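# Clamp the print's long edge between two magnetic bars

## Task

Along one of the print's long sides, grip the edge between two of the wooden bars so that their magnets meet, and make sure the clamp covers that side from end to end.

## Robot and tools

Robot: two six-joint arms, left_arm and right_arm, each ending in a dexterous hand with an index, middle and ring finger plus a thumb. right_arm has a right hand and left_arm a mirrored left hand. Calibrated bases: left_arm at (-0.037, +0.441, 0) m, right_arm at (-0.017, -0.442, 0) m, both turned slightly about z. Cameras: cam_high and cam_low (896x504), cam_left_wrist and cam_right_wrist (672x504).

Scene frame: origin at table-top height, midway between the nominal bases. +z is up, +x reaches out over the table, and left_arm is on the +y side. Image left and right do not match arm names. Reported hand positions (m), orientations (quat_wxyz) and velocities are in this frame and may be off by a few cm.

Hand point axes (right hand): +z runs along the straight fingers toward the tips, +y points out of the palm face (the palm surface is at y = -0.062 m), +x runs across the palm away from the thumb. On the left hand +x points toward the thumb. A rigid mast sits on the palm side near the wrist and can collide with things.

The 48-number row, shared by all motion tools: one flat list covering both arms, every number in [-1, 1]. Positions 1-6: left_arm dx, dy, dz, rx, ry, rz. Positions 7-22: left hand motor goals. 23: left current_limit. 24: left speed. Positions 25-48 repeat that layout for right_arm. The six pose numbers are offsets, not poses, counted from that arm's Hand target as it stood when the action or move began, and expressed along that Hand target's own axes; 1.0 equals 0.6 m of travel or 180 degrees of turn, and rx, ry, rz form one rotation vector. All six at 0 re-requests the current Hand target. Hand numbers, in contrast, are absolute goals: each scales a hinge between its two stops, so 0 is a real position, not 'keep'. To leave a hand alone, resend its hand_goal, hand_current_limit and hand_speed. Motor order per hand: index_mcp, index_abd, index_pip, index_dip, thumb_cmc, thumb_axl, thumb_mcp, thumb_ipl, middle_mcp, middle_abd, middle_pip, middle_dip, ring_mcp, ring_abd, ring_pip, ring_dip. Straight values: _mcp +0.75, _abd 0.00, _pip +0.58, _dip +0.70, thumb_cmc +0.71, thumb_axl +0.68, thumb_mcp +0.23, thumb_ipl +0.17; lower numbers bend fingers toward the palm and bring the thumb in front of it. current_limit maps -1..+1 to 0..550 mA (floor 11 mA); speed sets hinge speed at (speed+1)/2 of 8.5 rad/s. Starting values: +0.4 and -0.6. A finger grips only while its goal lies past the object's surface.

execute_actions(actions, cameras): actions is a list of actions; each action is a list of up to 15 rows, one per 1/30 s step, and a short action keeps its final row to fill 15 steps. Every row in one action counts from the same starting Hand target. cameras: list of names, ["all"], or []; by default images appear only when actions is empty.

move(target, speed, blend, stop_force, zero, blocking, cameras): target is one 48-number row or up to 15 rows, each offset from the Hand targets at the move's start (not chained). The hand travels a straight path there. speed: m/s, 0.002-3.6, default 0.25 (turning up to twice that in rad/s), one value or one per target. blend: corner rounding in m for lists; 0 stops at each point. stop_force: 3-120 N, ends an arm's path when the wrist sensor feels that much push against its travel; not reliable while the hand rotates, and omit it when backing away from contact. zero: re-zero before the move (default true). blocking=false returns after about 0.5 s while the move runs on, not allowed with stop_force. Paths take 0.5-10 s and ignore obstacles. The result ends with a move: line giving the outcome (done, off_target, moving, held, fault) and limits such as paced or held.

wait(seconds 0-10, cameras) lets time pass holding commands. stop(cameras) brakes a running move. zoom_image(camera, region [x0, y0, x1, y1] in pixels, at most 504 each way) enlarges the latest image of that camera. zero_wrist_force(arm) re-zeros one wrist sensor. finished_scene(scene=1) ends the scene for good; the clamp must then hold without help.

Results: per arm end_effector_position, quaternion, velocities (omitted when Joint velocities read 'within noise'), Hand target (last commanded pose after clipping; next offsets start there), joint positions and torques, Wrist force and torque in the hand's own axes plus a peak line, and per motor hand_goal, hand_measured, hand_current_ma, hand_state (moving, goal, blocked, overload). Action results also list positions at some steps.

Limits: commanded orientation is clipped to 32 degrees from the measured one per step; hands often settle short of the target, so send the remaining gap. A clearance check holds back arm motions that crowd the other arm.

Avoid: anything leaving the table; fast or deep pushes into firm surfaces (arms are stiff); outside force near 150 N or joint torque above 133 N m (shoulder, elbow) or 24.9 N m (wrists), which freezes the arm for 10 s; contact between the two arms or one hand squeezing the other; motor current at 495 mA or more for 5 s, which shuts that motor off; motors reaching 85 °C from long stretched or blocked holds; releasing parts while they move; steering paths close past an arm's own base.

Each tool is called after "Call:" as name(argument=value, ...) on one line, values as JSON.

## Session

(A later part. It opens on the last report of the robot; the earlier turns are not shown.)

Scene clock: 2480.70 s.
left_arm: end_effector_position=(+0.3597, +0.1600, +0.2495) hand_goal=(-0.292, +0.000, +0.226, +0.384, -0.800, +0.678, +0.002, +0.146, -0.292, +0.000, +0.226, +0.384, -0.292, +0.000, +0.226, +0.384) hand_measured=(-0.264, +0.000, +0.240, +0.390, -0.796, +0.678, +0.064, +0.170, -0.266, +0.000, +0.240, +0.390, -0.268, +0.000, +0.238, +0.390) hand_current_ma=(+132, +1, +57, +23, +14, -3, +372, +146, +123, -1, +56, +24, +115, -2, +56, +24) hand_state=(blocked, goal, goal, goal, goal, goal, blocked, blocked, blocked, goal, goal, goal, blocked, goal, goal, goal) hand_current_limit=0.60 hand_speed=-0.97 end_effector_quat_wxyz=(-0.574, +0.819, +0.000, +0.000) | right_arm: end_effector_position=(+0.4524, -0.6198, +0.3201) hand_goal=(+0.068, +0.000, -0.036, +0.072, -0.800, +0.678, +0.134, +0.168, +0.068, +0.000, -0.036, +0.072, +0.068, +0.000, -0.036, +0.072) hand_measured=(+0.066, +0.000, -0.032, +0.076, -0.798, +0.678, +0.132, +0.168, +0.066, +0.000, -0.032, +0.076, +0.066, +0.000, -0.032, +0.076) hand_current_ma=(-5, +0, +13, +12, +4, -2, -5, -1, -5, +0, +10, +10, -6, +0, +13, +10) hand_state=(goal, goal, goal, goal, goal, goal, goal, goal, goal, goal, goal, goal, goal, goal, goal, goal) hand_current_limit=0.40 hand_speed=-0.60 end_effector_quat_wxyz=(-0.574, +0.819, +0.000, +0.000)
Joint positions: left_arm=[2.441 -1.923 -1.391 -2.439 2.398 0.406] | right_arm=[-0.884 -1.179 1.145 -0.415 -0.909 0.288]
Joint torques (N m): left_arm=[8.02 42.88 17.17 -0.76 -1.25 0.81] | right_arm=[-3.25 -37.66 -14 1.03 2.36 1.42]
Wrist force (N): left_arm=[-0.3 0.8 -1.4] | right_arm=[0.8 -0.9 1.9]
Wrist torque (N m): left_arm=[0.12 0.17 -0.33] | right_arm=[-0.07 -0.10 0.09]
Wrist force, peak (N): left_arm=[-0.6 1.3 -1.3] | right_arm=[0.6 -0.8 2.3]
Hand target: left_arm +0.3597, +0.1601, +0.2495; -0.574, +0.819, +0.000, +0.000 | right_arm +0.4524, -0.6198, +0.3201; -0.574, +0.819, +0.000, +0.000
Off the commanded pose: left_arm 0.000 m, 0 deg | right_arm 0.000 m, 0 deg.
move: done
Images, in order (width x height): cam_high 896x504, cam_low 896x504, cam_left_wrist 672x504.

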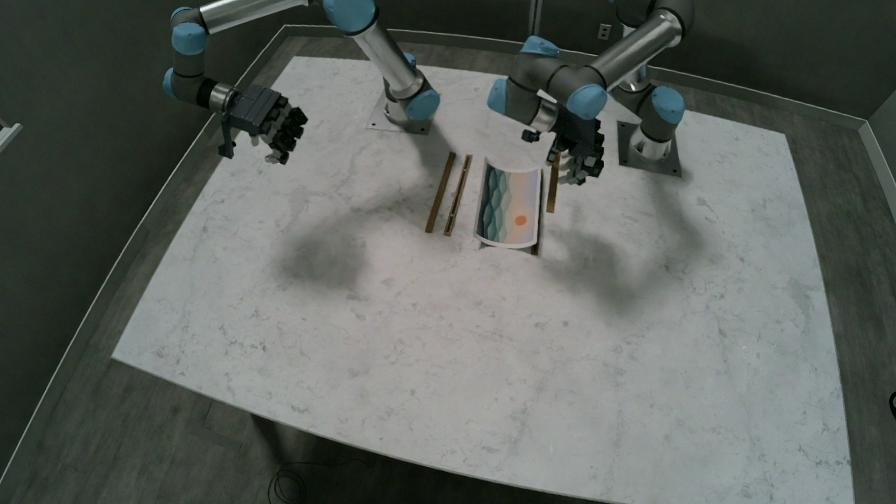

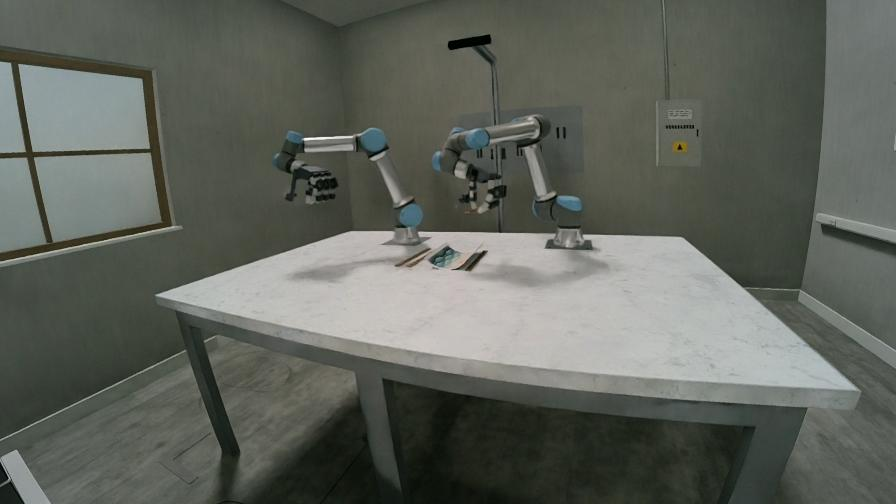

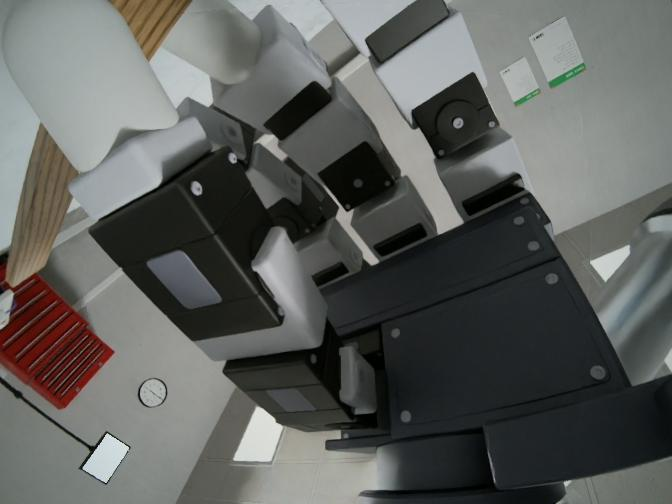

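Call:
move(target=[-0.02,0.2118,0.0491,0,-0.01495,-0.00547,-0.292,0,0.226,0.384,-0.8,0.678,0.002,0.146,-0.292,0,0.226,0.384,-0.292,0,0.226,0.384,0.6,-0.97,0,0,0,0,0,0,0.0685,0,-0.0365,0.0725,-0.8,0.678,0.1348,0.1676,0.0685,0,-0.0365,0.0725,0.0685,0,-0.0365,0.0725,0.4,-0.6], speed=0.06, cameras=["cam_low","cam_high","cam_left_wrist","cam_right_wrist"])

Call:
zoom_image(camera="cam_low", region=[400, 150, 540, 290])

Call:
zoom_image(camera="cam_high", region=[440, 110, 620, 280])

Scene clock: 2527.77 s.
left_arm: end_effector_position=(+0.3477, +0.1443, +0.1199) hand_goal=(-0.292, +0.000, +0.226, +0.384, -0.800, +0.678, +0.002, +0.146, -0.292, +0.000, +0.226, +0.384, -0.292, +0.000, +0.226, +0.384) hand_measured=(-0.264, +0.000, +0.240, +0.390, -0.796, +0.678, +0.064, +0.170, -0.266, +0.000, +0.240, +0.390, -0.268, +0.000, +0.238, +0.390) hand_current_ma=(+132, +1, +57, +23, +14, -3, +372, +146, +123, -1, +56, +24, +115, -2, +56, +24) hand_state=(blocked, goal, goal, goal, goal, goal, blocked, blocked, blocked, goal, goal, goal, blocked, goal, goal, goal) hand_current_limit=0.60 hand_speed=-0.97 end_effector_quat_wxyz=(-0.573, +0.819, +0.021, -0.014) | right_arm: end_effector_position=(+0.4524, -0.6198, +0.3201) hand_goal=(+0.068, +0.000, -0.036, +0.072, -0.800, +0.678, +0.134, +0.168, +0.068, +0.000, -0.036, +0.072, +0.068, +0.000, -0.036, +0.072) hand_measured=(+0.066, +0.000, -0.032, +0.076, -0.798, +0.678, +0.132, +0.168, +0.066, +0.000, -0.032, +0.076, +0.066, +0.000, -0.032, +0.076) hand_current_ma=(-5, +0, +13, +12, +4, -2, -5, -1, -5, +0, +10, +10, -6, +0, +13, +10) hand_state=(goal, goal, goal, goal, goal, goal, goal, goal, goal, goal, goal, goal, goal, goal, goal, goal) hand_current_limit=0.40 hand_speed=-0.60 end_effector_quat_wxyz=(-0.574, +0.819, +0.000, +0.000)
Joint positions: left_arm=[2.416 -2.051 -1.548 -2.192 2.332 0.354] | right_arm=[-0.884 -1.179 1.145 -0.415 -0.909 0.288]
Joint torques (N m): left_arm=[-1.64 47.72 24.88 -1.27 2.52 1.11] | right_arm=[-2.53 -37.36 -14.28 0.87 2.5 1.31]
Wrist force (N): left_arm=[-0.4 1.0 -1.1] | right_arm=[0.5 -1.0 2.1]
Wrist torque (N m): left_arm=[0.12 0.20 -0.24] | right_arm=[-0.10 -0.07 0.06]
Wrist force, peak (N): left_arm=[-0.8 1.6 -1.5] | right_arm=[0.6 -1.3 2.2]
Hand target: left_arm +0.3478, +0.1444, +0.1200; -0.573, +0.819, +0.021, -0.014 | right_arm +0.4524, -0.6198, +0.3201; -0.574, +0.819, +0.000, +0.000
Off the commanded pose: left_arm 0.000 m, 0 deg | right_arm 0.000 m, 0 deg.
move: done

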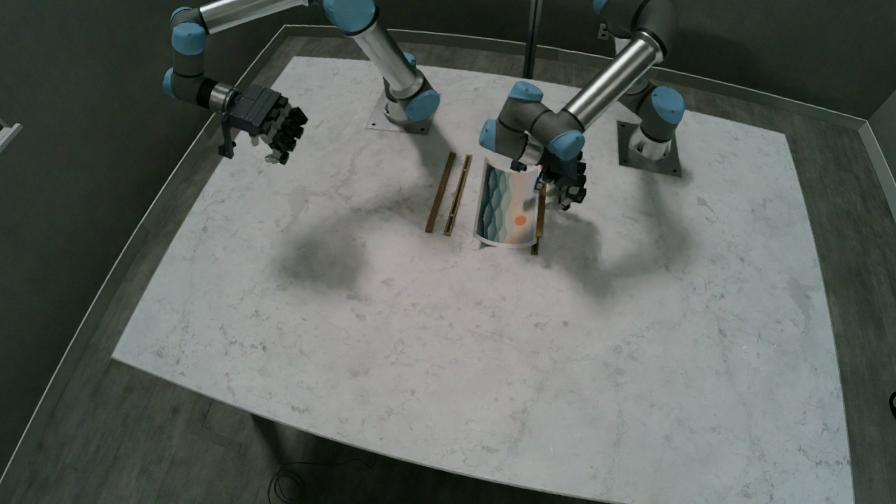

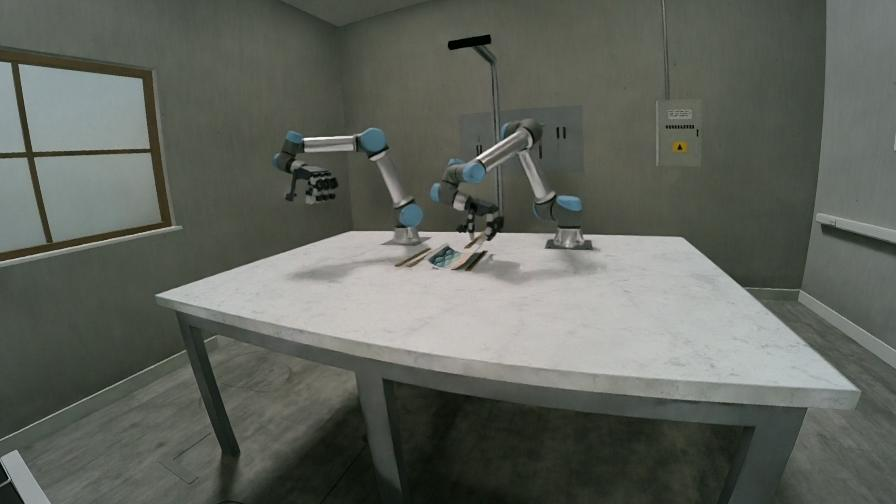

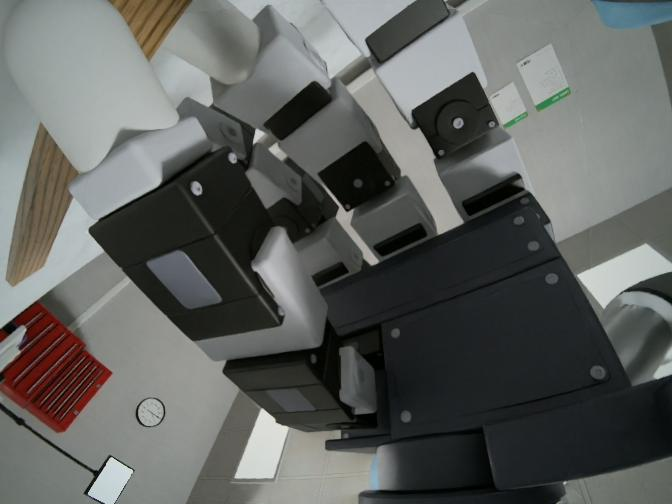

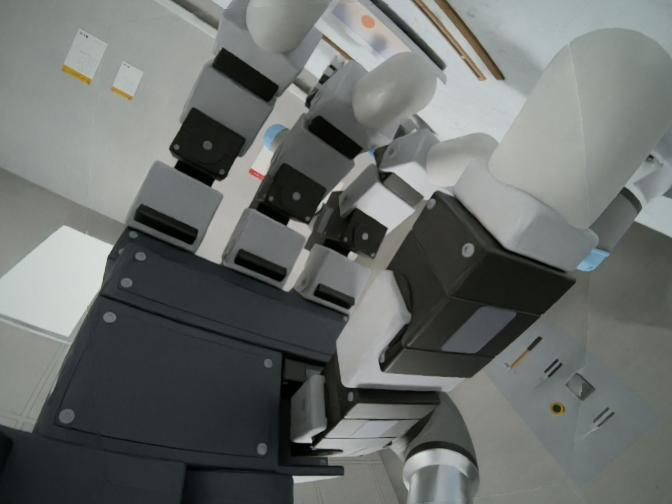

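Scaled by 3.600 from the camera's 896x504 image, which has a finer 1280x720 frame.

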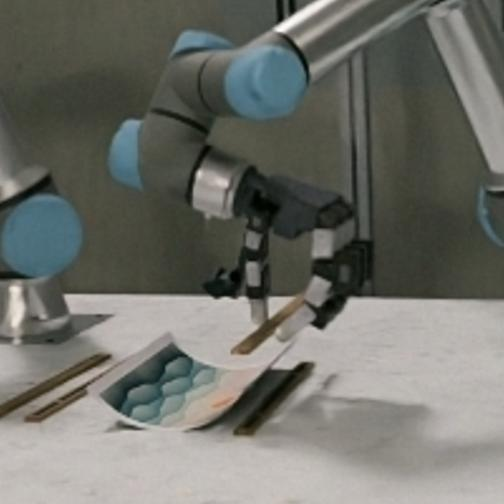

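Scaled by 2.800 from the camera's 896x504 image, which has a finer 1280x720 frame.

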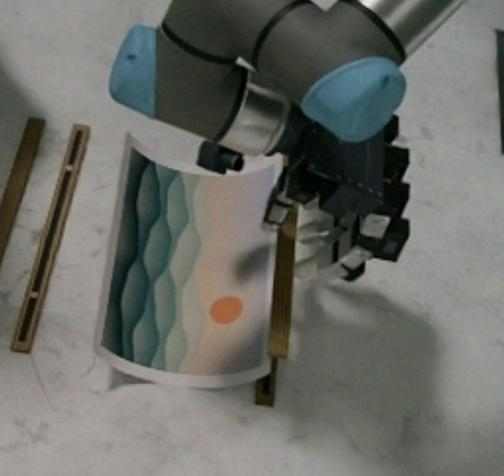

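Call:
move(target=[0,0.0391,0.0143,0,0,0,-0.292,0,0.226,0.384,-0.8,0.678,0.002,0.146,-0.292,0,0.226,0.384,-0.292,0,0.226,0.384,0.6,-0.97,0,0,0,0,0,0,0.0685,0,-0.0365,0.0725,-0.8,0.678,0.1348,0.1676,0.0685,0,-0.0365,0.0725,0.0685,0,-0.0365,0.0725,0.4,-0.6], speed=0.04, cameras=["cam_low","cam_high"])

Call:
zoom_image(camera="cam_low", region=[420, 200, 510, 290])

Call:
zoom_image(camera="cam_high", region=[470, 140, 590, 270])

Scene clock: 2559.33 s.
left_arm: end_effector_position=(+0.3478, +0.1444, +0.0948) hand_goal=(-0.292, +0.000, +0.226, +0.384, -0.800, +0.678, +0.002, +0.146, -0.292, +0.000, +0.226, +0.384, -0.292, +0.000, +0.226, +0.384) hand_measured=(-0.264, +0.000, +0.240, +0.390, -0.796, +0.678, +0.064, +0.170, -0.266, +0.000, +0.240, +0.390, -0.268, +0.000, +0.238, +0.390) hand_current_ma=(+132, +1, +57, +23, +14, -3, +372, +146, +123, -1, +56, +24, +115, -2, +56, +24) hand_state=(blocked, goal, goal, goal, goal, goal, blocked, blocked, blocked, goal, goal, goal, blocked, goal, goal, goal) hand_current_limit=0.60 hand_speed=-0.97 end_effector_quat_wxyz=(-0.574, +0.819, +0.020, -0.014) end_effector_velocity=(+0.000, +0.000, +0.002) end_effector_angular_velocity=(+0.001, +0.000, +0.000) | right_arm: end_effector_position=(+0.4524, -0.6198, +0.3201) hand_goal=(+0.068, +0.000, -0.036, +0.072, -0.800, +0.678, +0.134, +0.168, +0.068, +0.000, -0.036, +0.072, +0.068, +0.000, -0.036, +0.072) hand_measured=(+0.066, +0.000, -0.032, +0.076, -0.798, +0.678, +0.132, +0.168, +0.066, +0.000, -0.032, +0.076, +0.066, +0.000, -0.032, +0.076) hand_current_ma=(-5, +0, +13, +12, +4, -2, -5, -1, -5, +0, +10, +10, -6, +0, +13, +10) hand_state=(goal, goal, goal, goal, goal, goal, goal, goal, goal, goal, goal, goal, goal, goal, goal, goal) hand_current_limit=0.40 hand_speed=-0.60 end_effector_quat_wxyz=(-0.574, +0.819, +0.000, +0.000)
Joint positions: left_arm=[2.416 -2.078 -1.577 -2.136 2.333 0.354] | right_arm=[-0.884 -1.179 1.145 -0.415 -0.909 0.288]
Joint velocities: left_arm=[0 0.003 0.002 -0.006 0 -0.001] | right_arm=[within noise]
Joint torques (N m): left_arm=[8.09 48.12 26.37 -1.31 2.74 2.09] | right_arm=[-3.43 -37.08 -13.91 1.03 2.7 1.21]
Wrist force (N): left_arm=[-0.5 1.0 -0.8] | right_arm=[0.7 -0.8 1.4]
Wrist torque (N m): left_arm=[0.09 0.22 -0.23] | right_arm=[-0.01 -0.08 0.08]
Wrist force, peak (N): left_arm=[-0.6 1.6 -1.2] | right_arm=[1.0 -1.1 2.1]
Hand target: left_arm +0.3478, +0.1444, +0.0951; -0.573, +0.819, +0.021, -0.014 | right_arm +0.4524, -0.6198, +0.3201; -0.574, +0.819, +0.000, +0.000
Off the commanded pose: left_arm 0.000 m, 0 deg | right_arm 0.000 m, 0 deg.
move: done
Images, in order (width x height): cam_high 896x504, cam_low 896x504.

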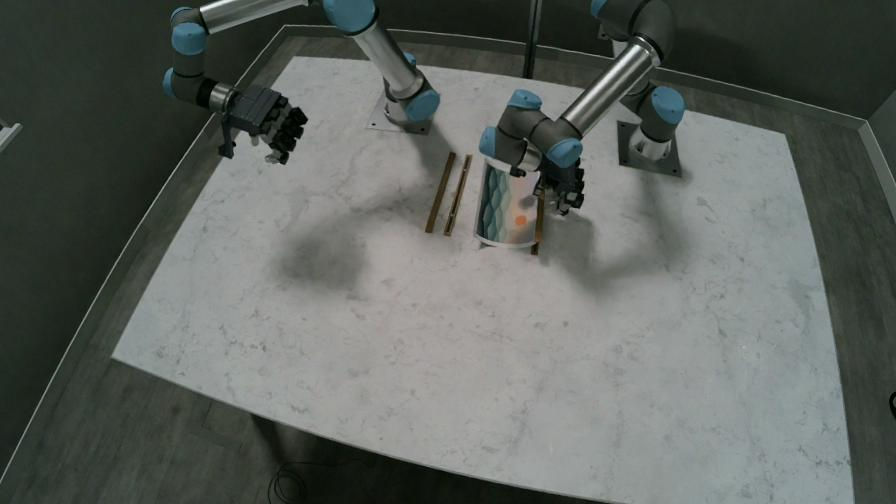

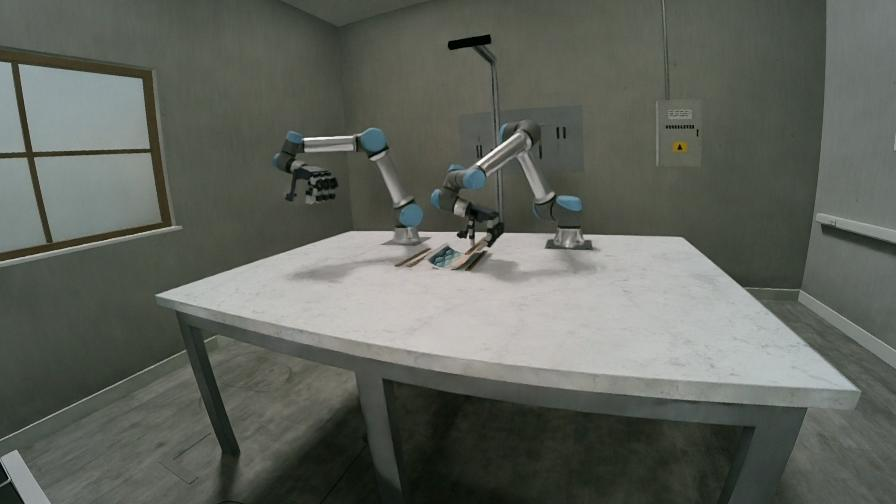

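Scaled by 5.600 from the camera's 896x504 image, which has a finer 1280x720 frame.

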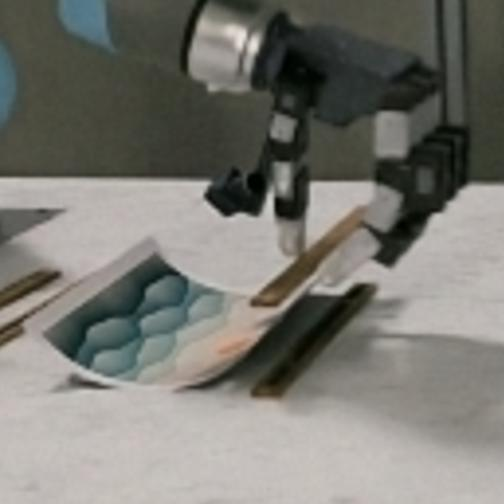

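Scaled by 3.877 from the camera's 896x504 image, which has a finer 1280x720 frame.

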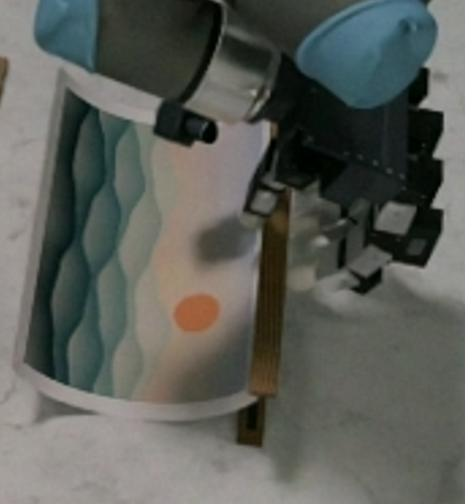

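Call:
zoom_image(camera="cam_low", region=[455, 228, 499, 276])

Call:
zoom_image(camera="cam_high", region=[520, 160, 570, 260])

Scaled by 10.500 from the camera's 896x504 image, which has a finer 1280x720 frame.

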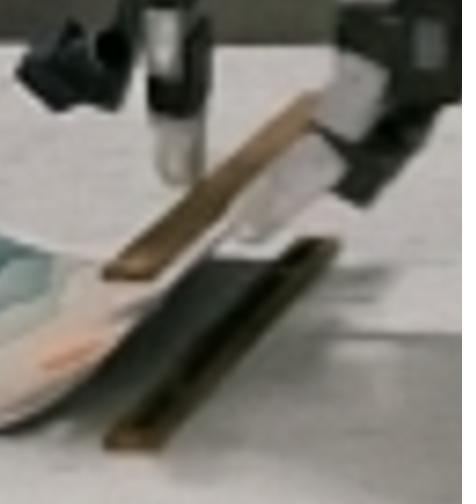

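Scaled by 5.040 from the camera's 896x504 image, which has a finer 1280x720 frame.

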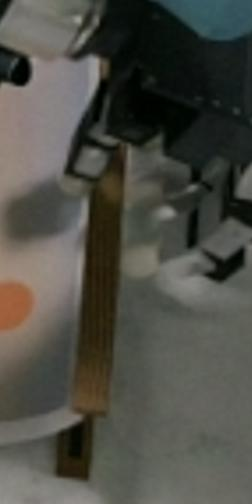

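Call:
zoom_image(camera="cam_low", region=[456, 246, 484, 274])

Call:
zoom_image(camera="cam_high", region=[525, 225, 555, 260])

Scaled by 18.000 from the camera's 896x504 image, which has a finer 1280x720 frame.

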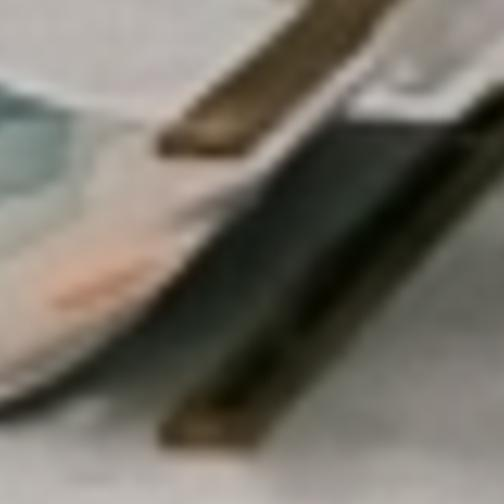

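Scaled by 14.400 from the camera's 896x504 image, which has a finer 1280x720 frame.

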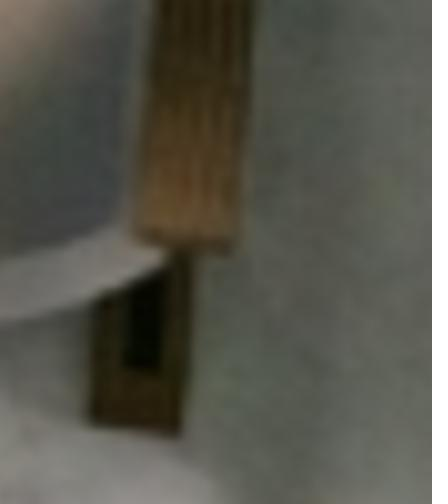

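Call:
move(target=[0,0.0188,0.0069,0,0,0,-0.292,0,0.226,0.384,-0.8,0.678,0.002,0.146,-0.292,0,0.226,0.384,-0.292,0,0.226,0.384,0.6,-0.97,0,0,0,0,0,0,0.0685,0,-0.0365,0.0725,-0.8,0.678,0.1348,0.1676,0.0685,0,-0.0365,0.0725,0.0685,0,-0.0365,0.0725,0.4,-0.6], speed=0.02, stop_force=5, cameras=["cam_high","cam_low"])

Call:
zoom_image(camera="cam_high", region=[460, 140, 600, 270])

Call:
zoom_image(camera="cam_low", region=[420, 250, 560, 400])

Scene clock: 2611.20 s.
left_arm: end_effector_position=(+0.3478, +0.1444, +0.0831) hand_goal=(-0.292, +0.000, +0.226, +0.384, -0.800, +0.678, +0.002, +0.146, -0.292, +0.000, +0.226, +0.384, -0.292, +0.000, +0.226, +0.384) hand_measured=(-0.264, +0.000, +0.240, +0.390, -0.796, +0.678, +0.064, +0.170, -0.266, +0.000, +0.240, +0.390, -0.268, +0.000, +0.238, +0.390) hand_current_ma=(+132, +1, +57, +23, +14, -3, +372, +146, +123, -1, +56, +24, +115, -2, +56, +24) hand_state=(blocked, goal, goal, goal, goal, goal, blocked, blocked, blocked, goal, goal, goal, blocked, goal, goal, goal) hand_current_limit=0.60 hand_speed=-0.97 end_effector_quat_wxyz=(-0.573, +0.819, +0.021, -0.014) | right_arm: end_effector_position=(+0.4524, -0.6198, +0.3201) hand_goal=(+0.068, +0.000, -0.036, +0.072, -0.800, +0.678, +0.134, +0.168, +0.068, +0.000, -0.036, +0.072, +0.068, +0.000, -0.036, +0.072) hand_measured=(+0.066, +0.000, -0.032, +0.076, -0.798, +0.678, +0.132, +0.168, +0.066, +0.000, -0.032, +0.076, +0.066, +0.000, -0.032, +0.076) hand_current_ma=(-5, +0, +13, +12, +4, -2, -5, -1, -5, +0, +10, +10, -6, +0, +13, +10) hand_state=(goal, goal, goal, goal, goal, goal, goal, goal, goal, goal, goal, goal, goal, goal, goal, goal) hand_current_limit=0.40 hand_speed=-0.60 end_effector_quat_wxyz=(-0.574, +0.819, +0.000, +0.000)
Joint positions: left_arm=[2.416 -2.092 -1.59 -2.109 2.333 0.354] | right_arm=[-0.884 -1.179 1.145 -0.415 -0.909 0.288]
Joint torques (N m): left_arm=[7.88 49.69 24.9 -1.11 2.83 2.74] | right_arm=[-2.74 -37.2 -13.98 1.14 2.97 1.27]
Wrist force (N): left_arm=[-0.5 1.0 -1.3] | right_arm=[0.7 -0.5 1.7]
Wrist torque (N m): left_arm=[0.14 0.20 -0.25] | right_arm=[0.00 -0.09 0.08]
Wrist force, peak (N): left_arm=[-0.4 1.6 -1.6] | right_arm=[0.7 -0.7 2.4]
Hand target: left_arm +0.3478, +0.1444, +0.0831; -0.573, +0.819, +0.021, -0.014 | right_arm +0.4524, -0.6198, +0.3201; -0.574, +0.819, +0.000, +0.000
Off the commanded pose: left_arm 0.000 m, 0 deg | right_arm 0.000 m, 0 deg.
move: done
Images, in order (width x height): cam_high 896x504, cam_low 896x504.

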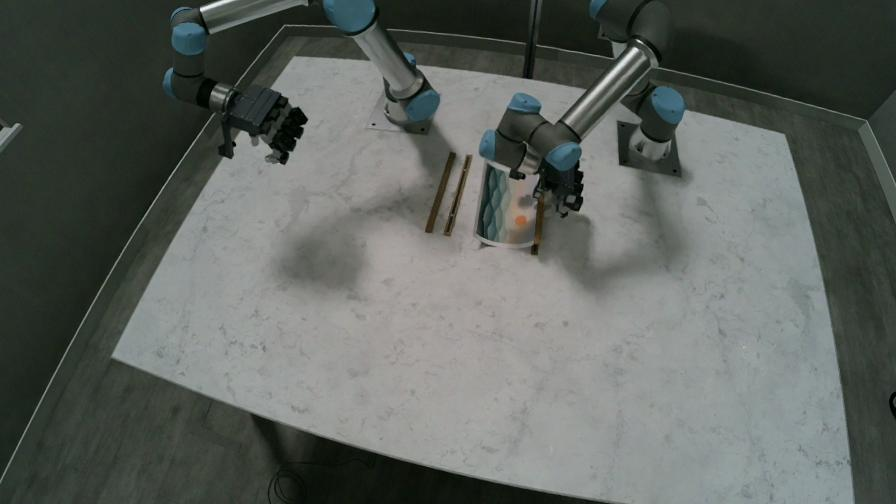

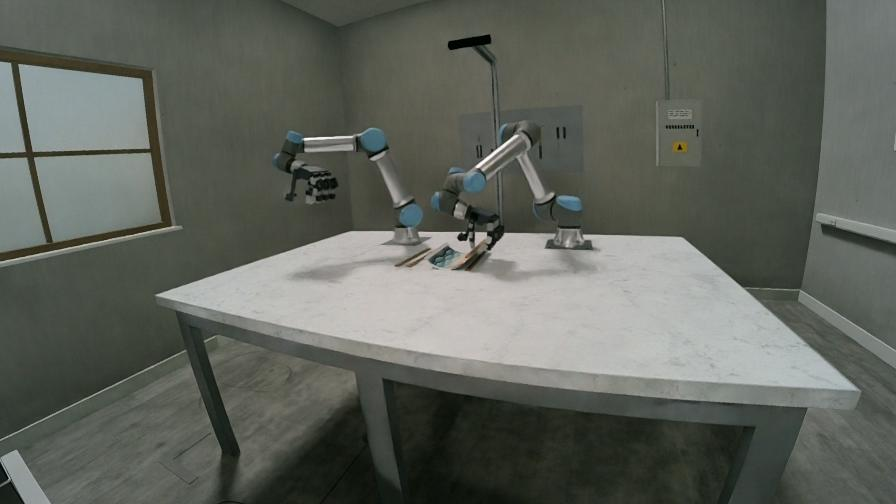

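Scaled by 3.600 from the camera's 896x504 image, which has a finer 1280x720 frame.

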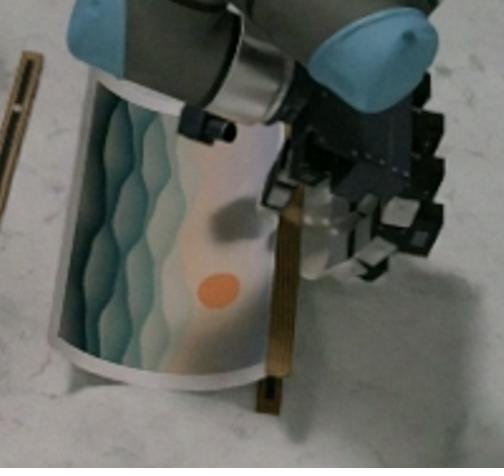

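Scaled by 3.360 from the camera's 896x504 image, which has a finer 1280x720 frame.

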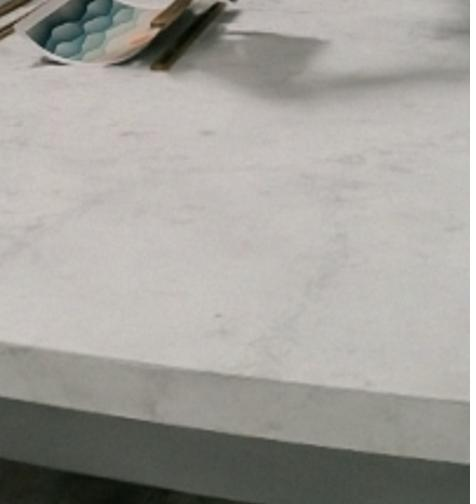

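Call:
zoom_image(camera="cam_high", region=[515, 220, 555, 260])

Call:
zoom_image(camera="cam_low", region=[420, 235, 500, 275])

Scaled by 12.600 from the camera's 896x504 image, which has a finer 1280x720 frame.

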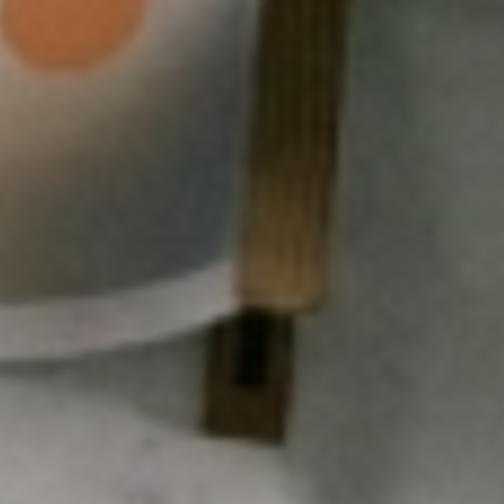

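Scaled by 6.300 from the camera's 896x504 image, which has a finer 1280x720 frame.

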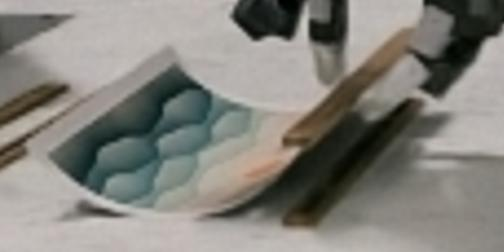

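Call:
move(target=[0,0.0329,0.0120,0,0,0,-0.292,0,0.226,0.384,-0.8,0.678,0.002,0.146,-0.292,0,0.226,0.384,-0.292,0,0.226,0.384,0.6,-0.97,0,0,0,0,0,0,0.0685,0,-0.0365,0.0725,-0.8,0.678,0.1348,0.1676,0.0685,0,-0.0365,0.0725,0.0685,0,-0.0365,0.0725,0.4,-0.6], speed=0.015, stop_force=4, cameras=["cam_high","cam_low","cam_left_wrist"])

Call:
zoom_image(camera="cam_high", region=[515, 220, 555, 260])

Call:
zoom_image(camera="cam_low", region=[430, 235, 500, 275])

Call:
zoom_image(camera="cam_high", region=[465, 140, 575, 260])

Scene clock: 2637.37 s.
left_arm: end_effector_position=(+0.3478, +0.1444, +0.0620) hand_goal=(-0.292, +0.000, +0.226, +0.384, -0.800, +0.678, +0.002, +0.146, -0.292, +0.000, +0.226, +0.384, -0.292, +0.000, +0.226, +0.384) hand_measured=(-0.264, +0.000, +0.240, +0.390, -0.796, +0.678, +0.064, +0.170, -0.266, +0.000, +0.240, +0.390, -0.268, +0.000, +0.238, +0.390) hand_current_ma=(+132, +1, +57, +23, +14, -3, +372, +146, +123, -1, +56, +24, +115, -2, +56, +24) hand_state=(blocked, goal, goal, goal, goal, goal, blocked, blocked, blocked, goal, goal, goal, blocked, goal, goal, goal) hand_current_limit=0.60 hand_speed=-0.97 end_effector_quat_wxyz=(-0.573, +0.819, +0.021, -0.014) | right_arm: end_effector_position=(+0.4524, -0.6198, +0.3201) hand_goal=(+0.068, +0.000, -0.036, +0.072, -0.800, +0.678, +0.134, +0.168, +0.068, +0.000, -0.036, +0.072, +0.068, +0.000, -0.036, +0.072) hand_measured=(+0.066, +0.000, -0.032, +0.076, -0.798, +0.678, +0.132, +0.168, +0.066, +0.000, -0.032, +0.076, +0.066, +0.000, -0.032, +0.076) hand_current_ma=(-5, +0, +13, +12, +4, -2, -5, -1, -5, +0, +10, +10, -6, +0, +13, +10) hand_state=(goal, goal, goal, goal, goal, goal, goal, goal, goal, goal, goal, goal, goal, goal, goal, goal) hand_current_limit=0.40 hand_speed=-0.60 end_effector_quat_wxyz=(-0.574, +0.819, +0.000, +0.000)
Joint positions: left_arm=[2.416 -2.119 -1.609 -2.063 2.333 0.354] | right_arm=[-0.884 -1.179 1.145 -0.415 -0.909 0.288]
Joint torques (N m): left_arm=[8.23 49.74 24.4 -1.15 2.76 2.74] | right_arm=[-3.05 -36.54 -14.13 1.04 2.98 1.25]
Wrist force (N): left_arm=[-0.8 0.7 -1.0] | right_arm=[0.8 -0.9 1.7]
Wrist torque (N m): left_arm=[0.10 0.24 -0.28] | right_arm=[-0.05 -0.10 0.08]
Wrist force, peak (N): left_arm=[-0.9 1.3 -1.6] | right_arm=[0.8 -0.8 2.2]
Hand target: left_arm +0.3478, +0.1444, +0.0620; -0.573, +0.819, +0.021, -0.014 | right_arm +0.4524, -0.6198, +0.3201; -0.574, +0.819, +0.000, +0.000
Off the commanded pose: left_arm 0.000 m, 0 deg | right_arm 0.000 m, 0 deg.
move: done
Images, in order (width x height): cam_high 896x504, cam_low 896x504, cam_left_wrist 672x504.

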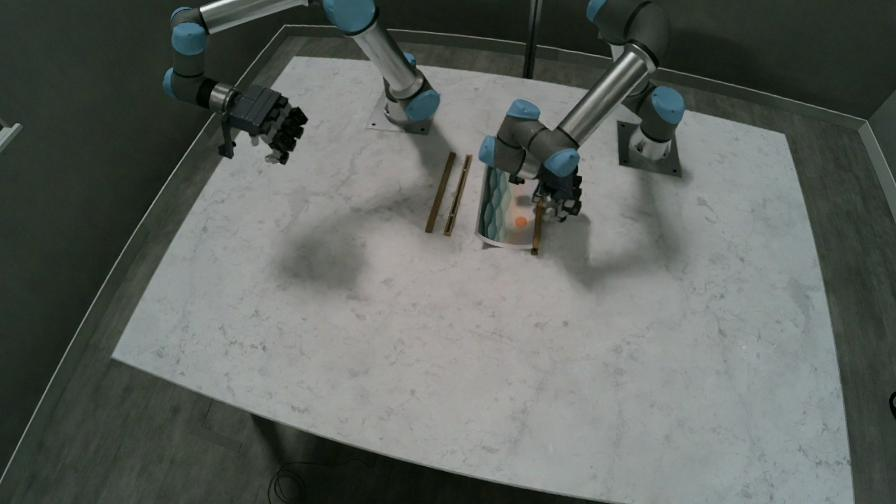

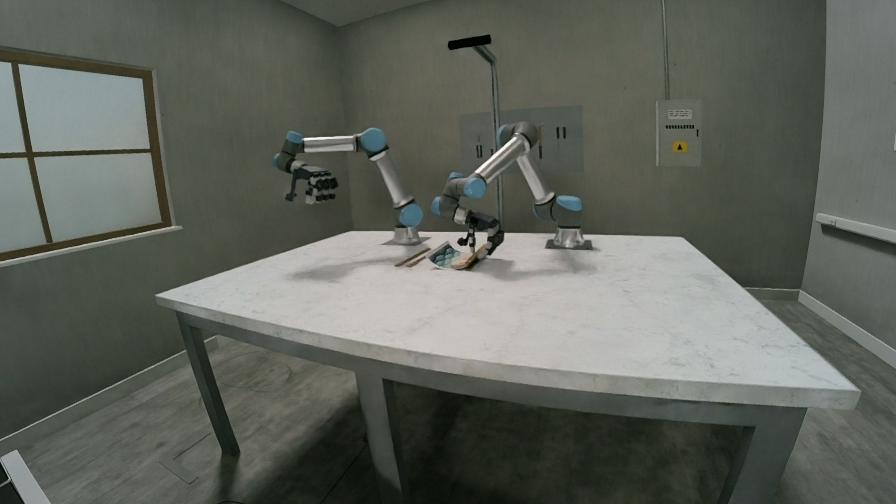

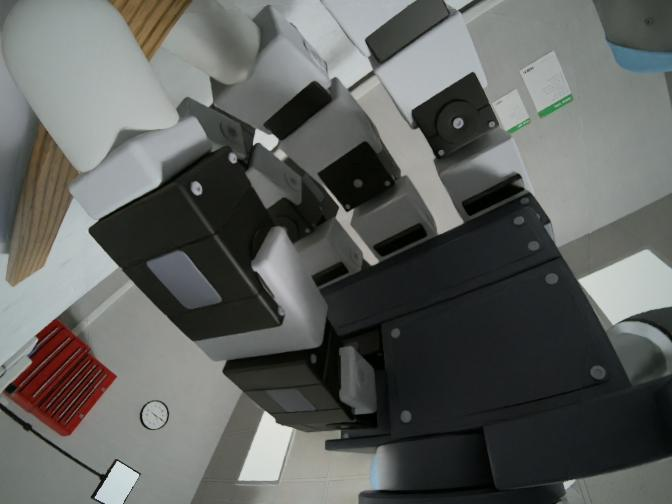

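Scaled by 12.600 from the camera's 896x504 image, which has a finer 1280x720 frame.

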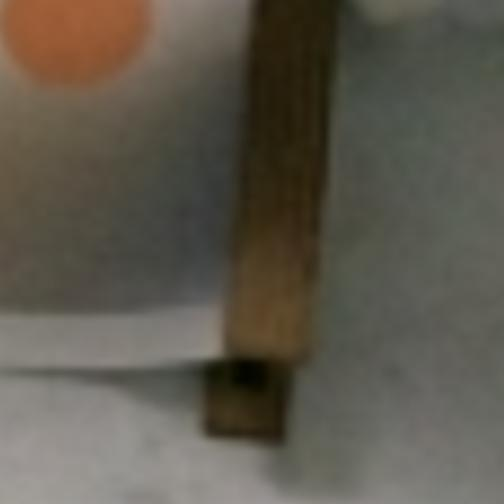

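Scaled by 7.200 from the camera's 896x504 image, which has a finer 1280x720 frame.

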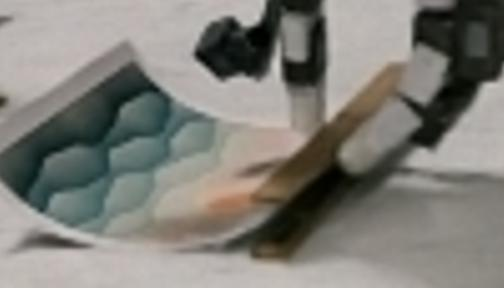

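Scaled by 4.200 from the camera's 896x504 image, which has a finer 1280x720 frame.

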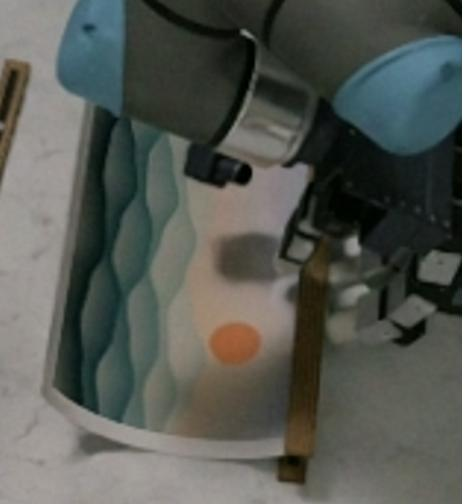

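Call:
zoom_image(camera="cam_low", region=[455, 245, 495, 275])

Call:
zoom_image(camera="cam_high", region=[525, 190, 565, 220])

Call:
zoom_image(camera="cam_left_wrist", region=[0, 0, 300, 300])

Scaled by 12.600 from the camera's 896x504 image, which has a finer 1280x720 frame.

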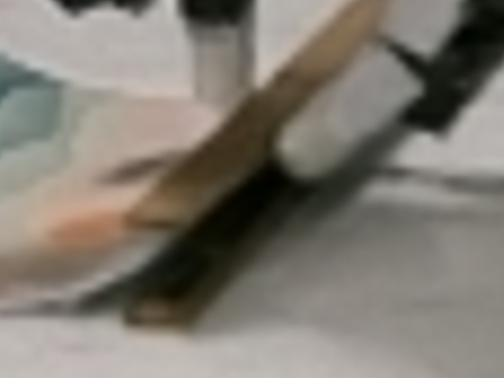

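Scaled by 12.600 from the camera's 896x504 image, which has a finer 1280x720 frame.

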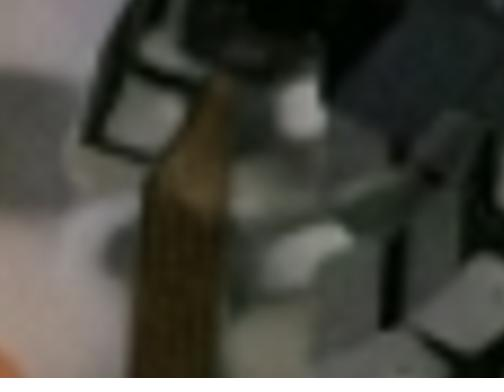

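Scaled by 1.680 from the camera's 672x504 image, which has a finer 960x720 frame.

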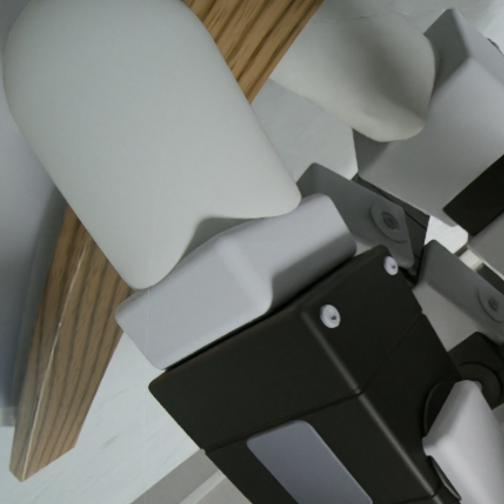

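Call:
move(target=[0,0.0188,0.0069,0,0,0,-0.292,0,0.226,0.384,-0.8,0.678,0.002,0.146,-0.292,0,0.226,0.384,-0.292,0,0.226,0.384,0.6,-0.97,0,0,0,0,0,0,0.0685,0,-0.0365,0.0725,-0.8,0.678,0.1348,0.1676,0.0685,0,-0.0365,0.0725,0.0685,0,-0.0365,0.0725,0.4,-0.6], speed=0.012, stop_force=4, cameras=["cam_high","cam_low","cam_left_wrist"])

Call:
zoom_image(camera="cam_high", region=[515, 220, 555, 260])

Call:
zoom_image(camera="cam_low", region=[455, 245, 495, 275])

Call:
zoom_image(camera="cam_left_wrist", region=[0, 0, 300, 300])

Scene clock: 2666.40 s.
left_arm: end_effector_position=(+0.3478, +0.1445, +0.0500) hand_goal=(-0.292, +0.000, +0.226, +0.384, -0.800, +0.678, +0.002, +0.146, -0.292, +0.000, +0.226, +0.384, -0.292, +0.000, +0.226, +0.384) hand_measured=(-0.264, +0.000, +0.240, +0.390, -0.796, +0.678, +0.064, +0.170, -0.266, +0.000, +0.240, +0.390, -0.268, +0.000, +0.238, +0.390) hand_current_ma=(+132, +1, +57, +23, +14, -3, +372, +146, +123, -1, +56, +24, +115, -2, +56, +24) hand_state=(blocked, goal, goal, goal, goal, goal, blocked, blocked, blocked, goal, goal, goal, blocked, goal, goal, goal) hand_current_limit=0.60 hand_speed=-0.97 end_effector_quat_wxyz=(-0.573, +0.819, +0.021, -0.014) | right_arm: end_effector_position=(+0.4524, -0.6198, +0.3201) hand_goal=(+0.068, +0.000, -0.036, +0.072, -0.800, +0.678, +0.134, +0.168, +0.068, +0.000, -0.036, +0.072, +0.068, +0.000, -0.036, +0.072) hand_measured=(+0.066, +0.000, -0.032, +0.076, -0.798, +0.678, +0.132, +0.168, +0.066, +0.000, -0.032, +0.076, +0.066, +0.000, -0.032, +0.076) hand_current_ma=(-5, +0, +13, +12, +4, -2, -5, -1, -5, +0, +10, +10, -6, +0, +13, +10) hand_state=(goal, goal, goal, goal, goal, goal, goal, goal, goal, goal, goal, goal, goal, goal, goal, goal) hand_current_limit=0.40 hand_speed=-0.60 end_effector_quat_wxyz=(-0.574, +0.819, +0.000, +0.000)
Joint positions: left_arm=[2.416 -2.135 -1.619 -2.037 2.333 0.354] | right_arm=[-0.884 -1.179 1.145 -0.415 -0.909 0.288]
Joint torques (N m): left_arm=[8.13 49.62 24.35 -1 2.72 2.62] | right_arm=[-2.72 -37.01 -14.09 0.97 3.06 1.16]
Wrist force (N): left_arm=[-0.7 1.2 -1.5] | right_arm=[0.8 -0.8 1.8]
Wrist torque (N m): left_arm=[0.20 0.21 -0.28] | right_arm=[-0.05 -0.10 0.09]
Wrist force, peak (N): left_arm=[-1.4 1.5 -1.5] | right_arm=[1.2 -1.3 1.9]
Hand target: left_arm +0.3478, +0.1445, +0.0500; -0.573, +0.819, +0.021, -0.014 | right_arm +0.4524, -0.6198, +0.3201; -0.574, +0.819, +0.000, +0.000
Off the commanded pose: left_arm 0.000 m, 0 deg | right_arm 0.000 m, 0 deg.
move: done
Images, in order (width x height): cam_high 896x504, cam_low 896x504, cam_left_wrist 672x504.

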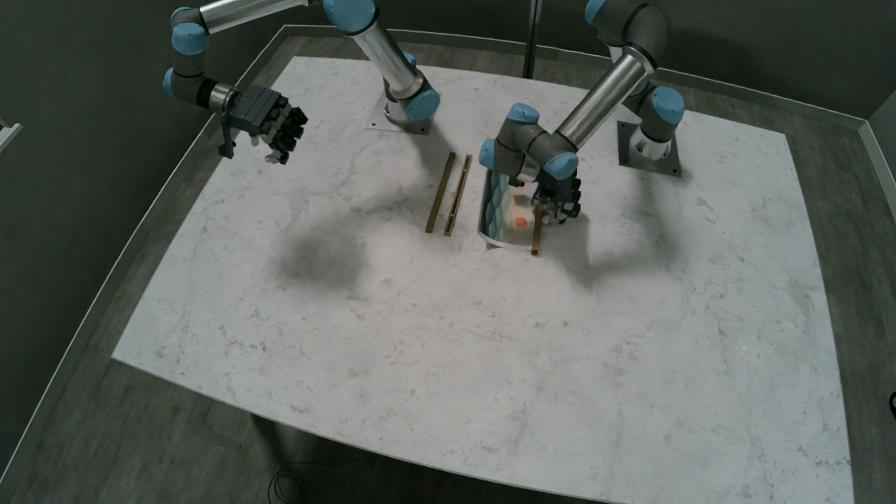

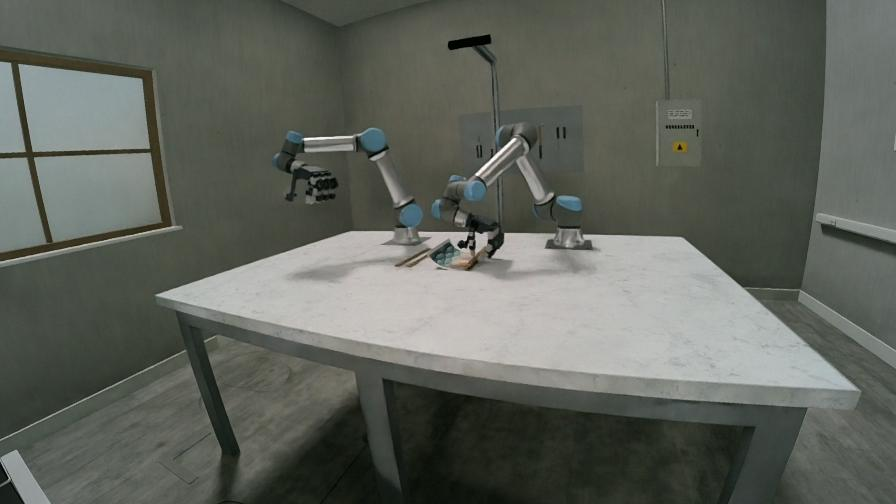

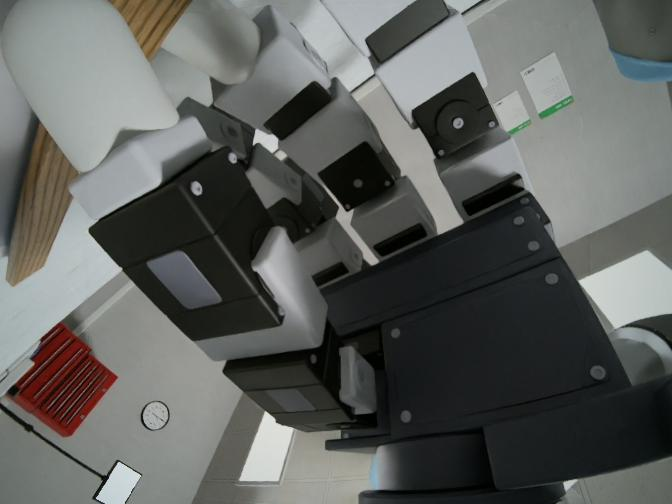

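Scaled by 12.600 from the camera's 896x504 image, which has a finer 1280x720 frame.

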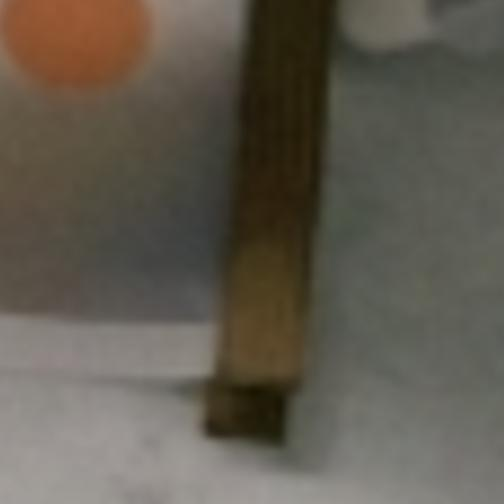

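Scaled by 12.600 from the camera's 896x504 image, which has a finer 1280x720 frame.

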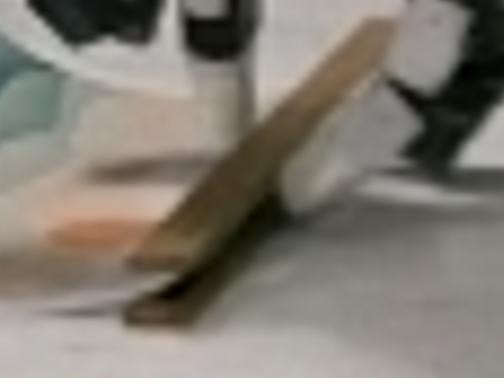

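Scaled by 1.680 from the camera's 672x504 image, which has a finer 960x720 frame.

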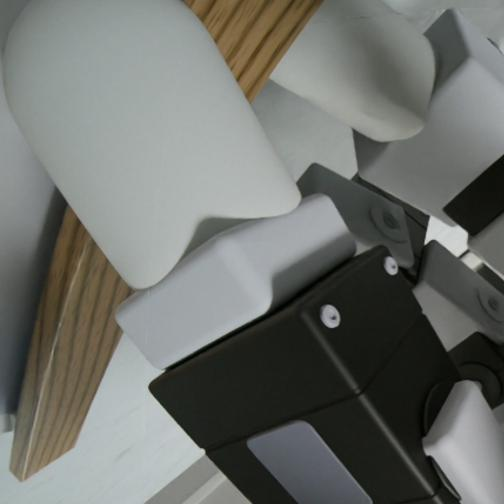

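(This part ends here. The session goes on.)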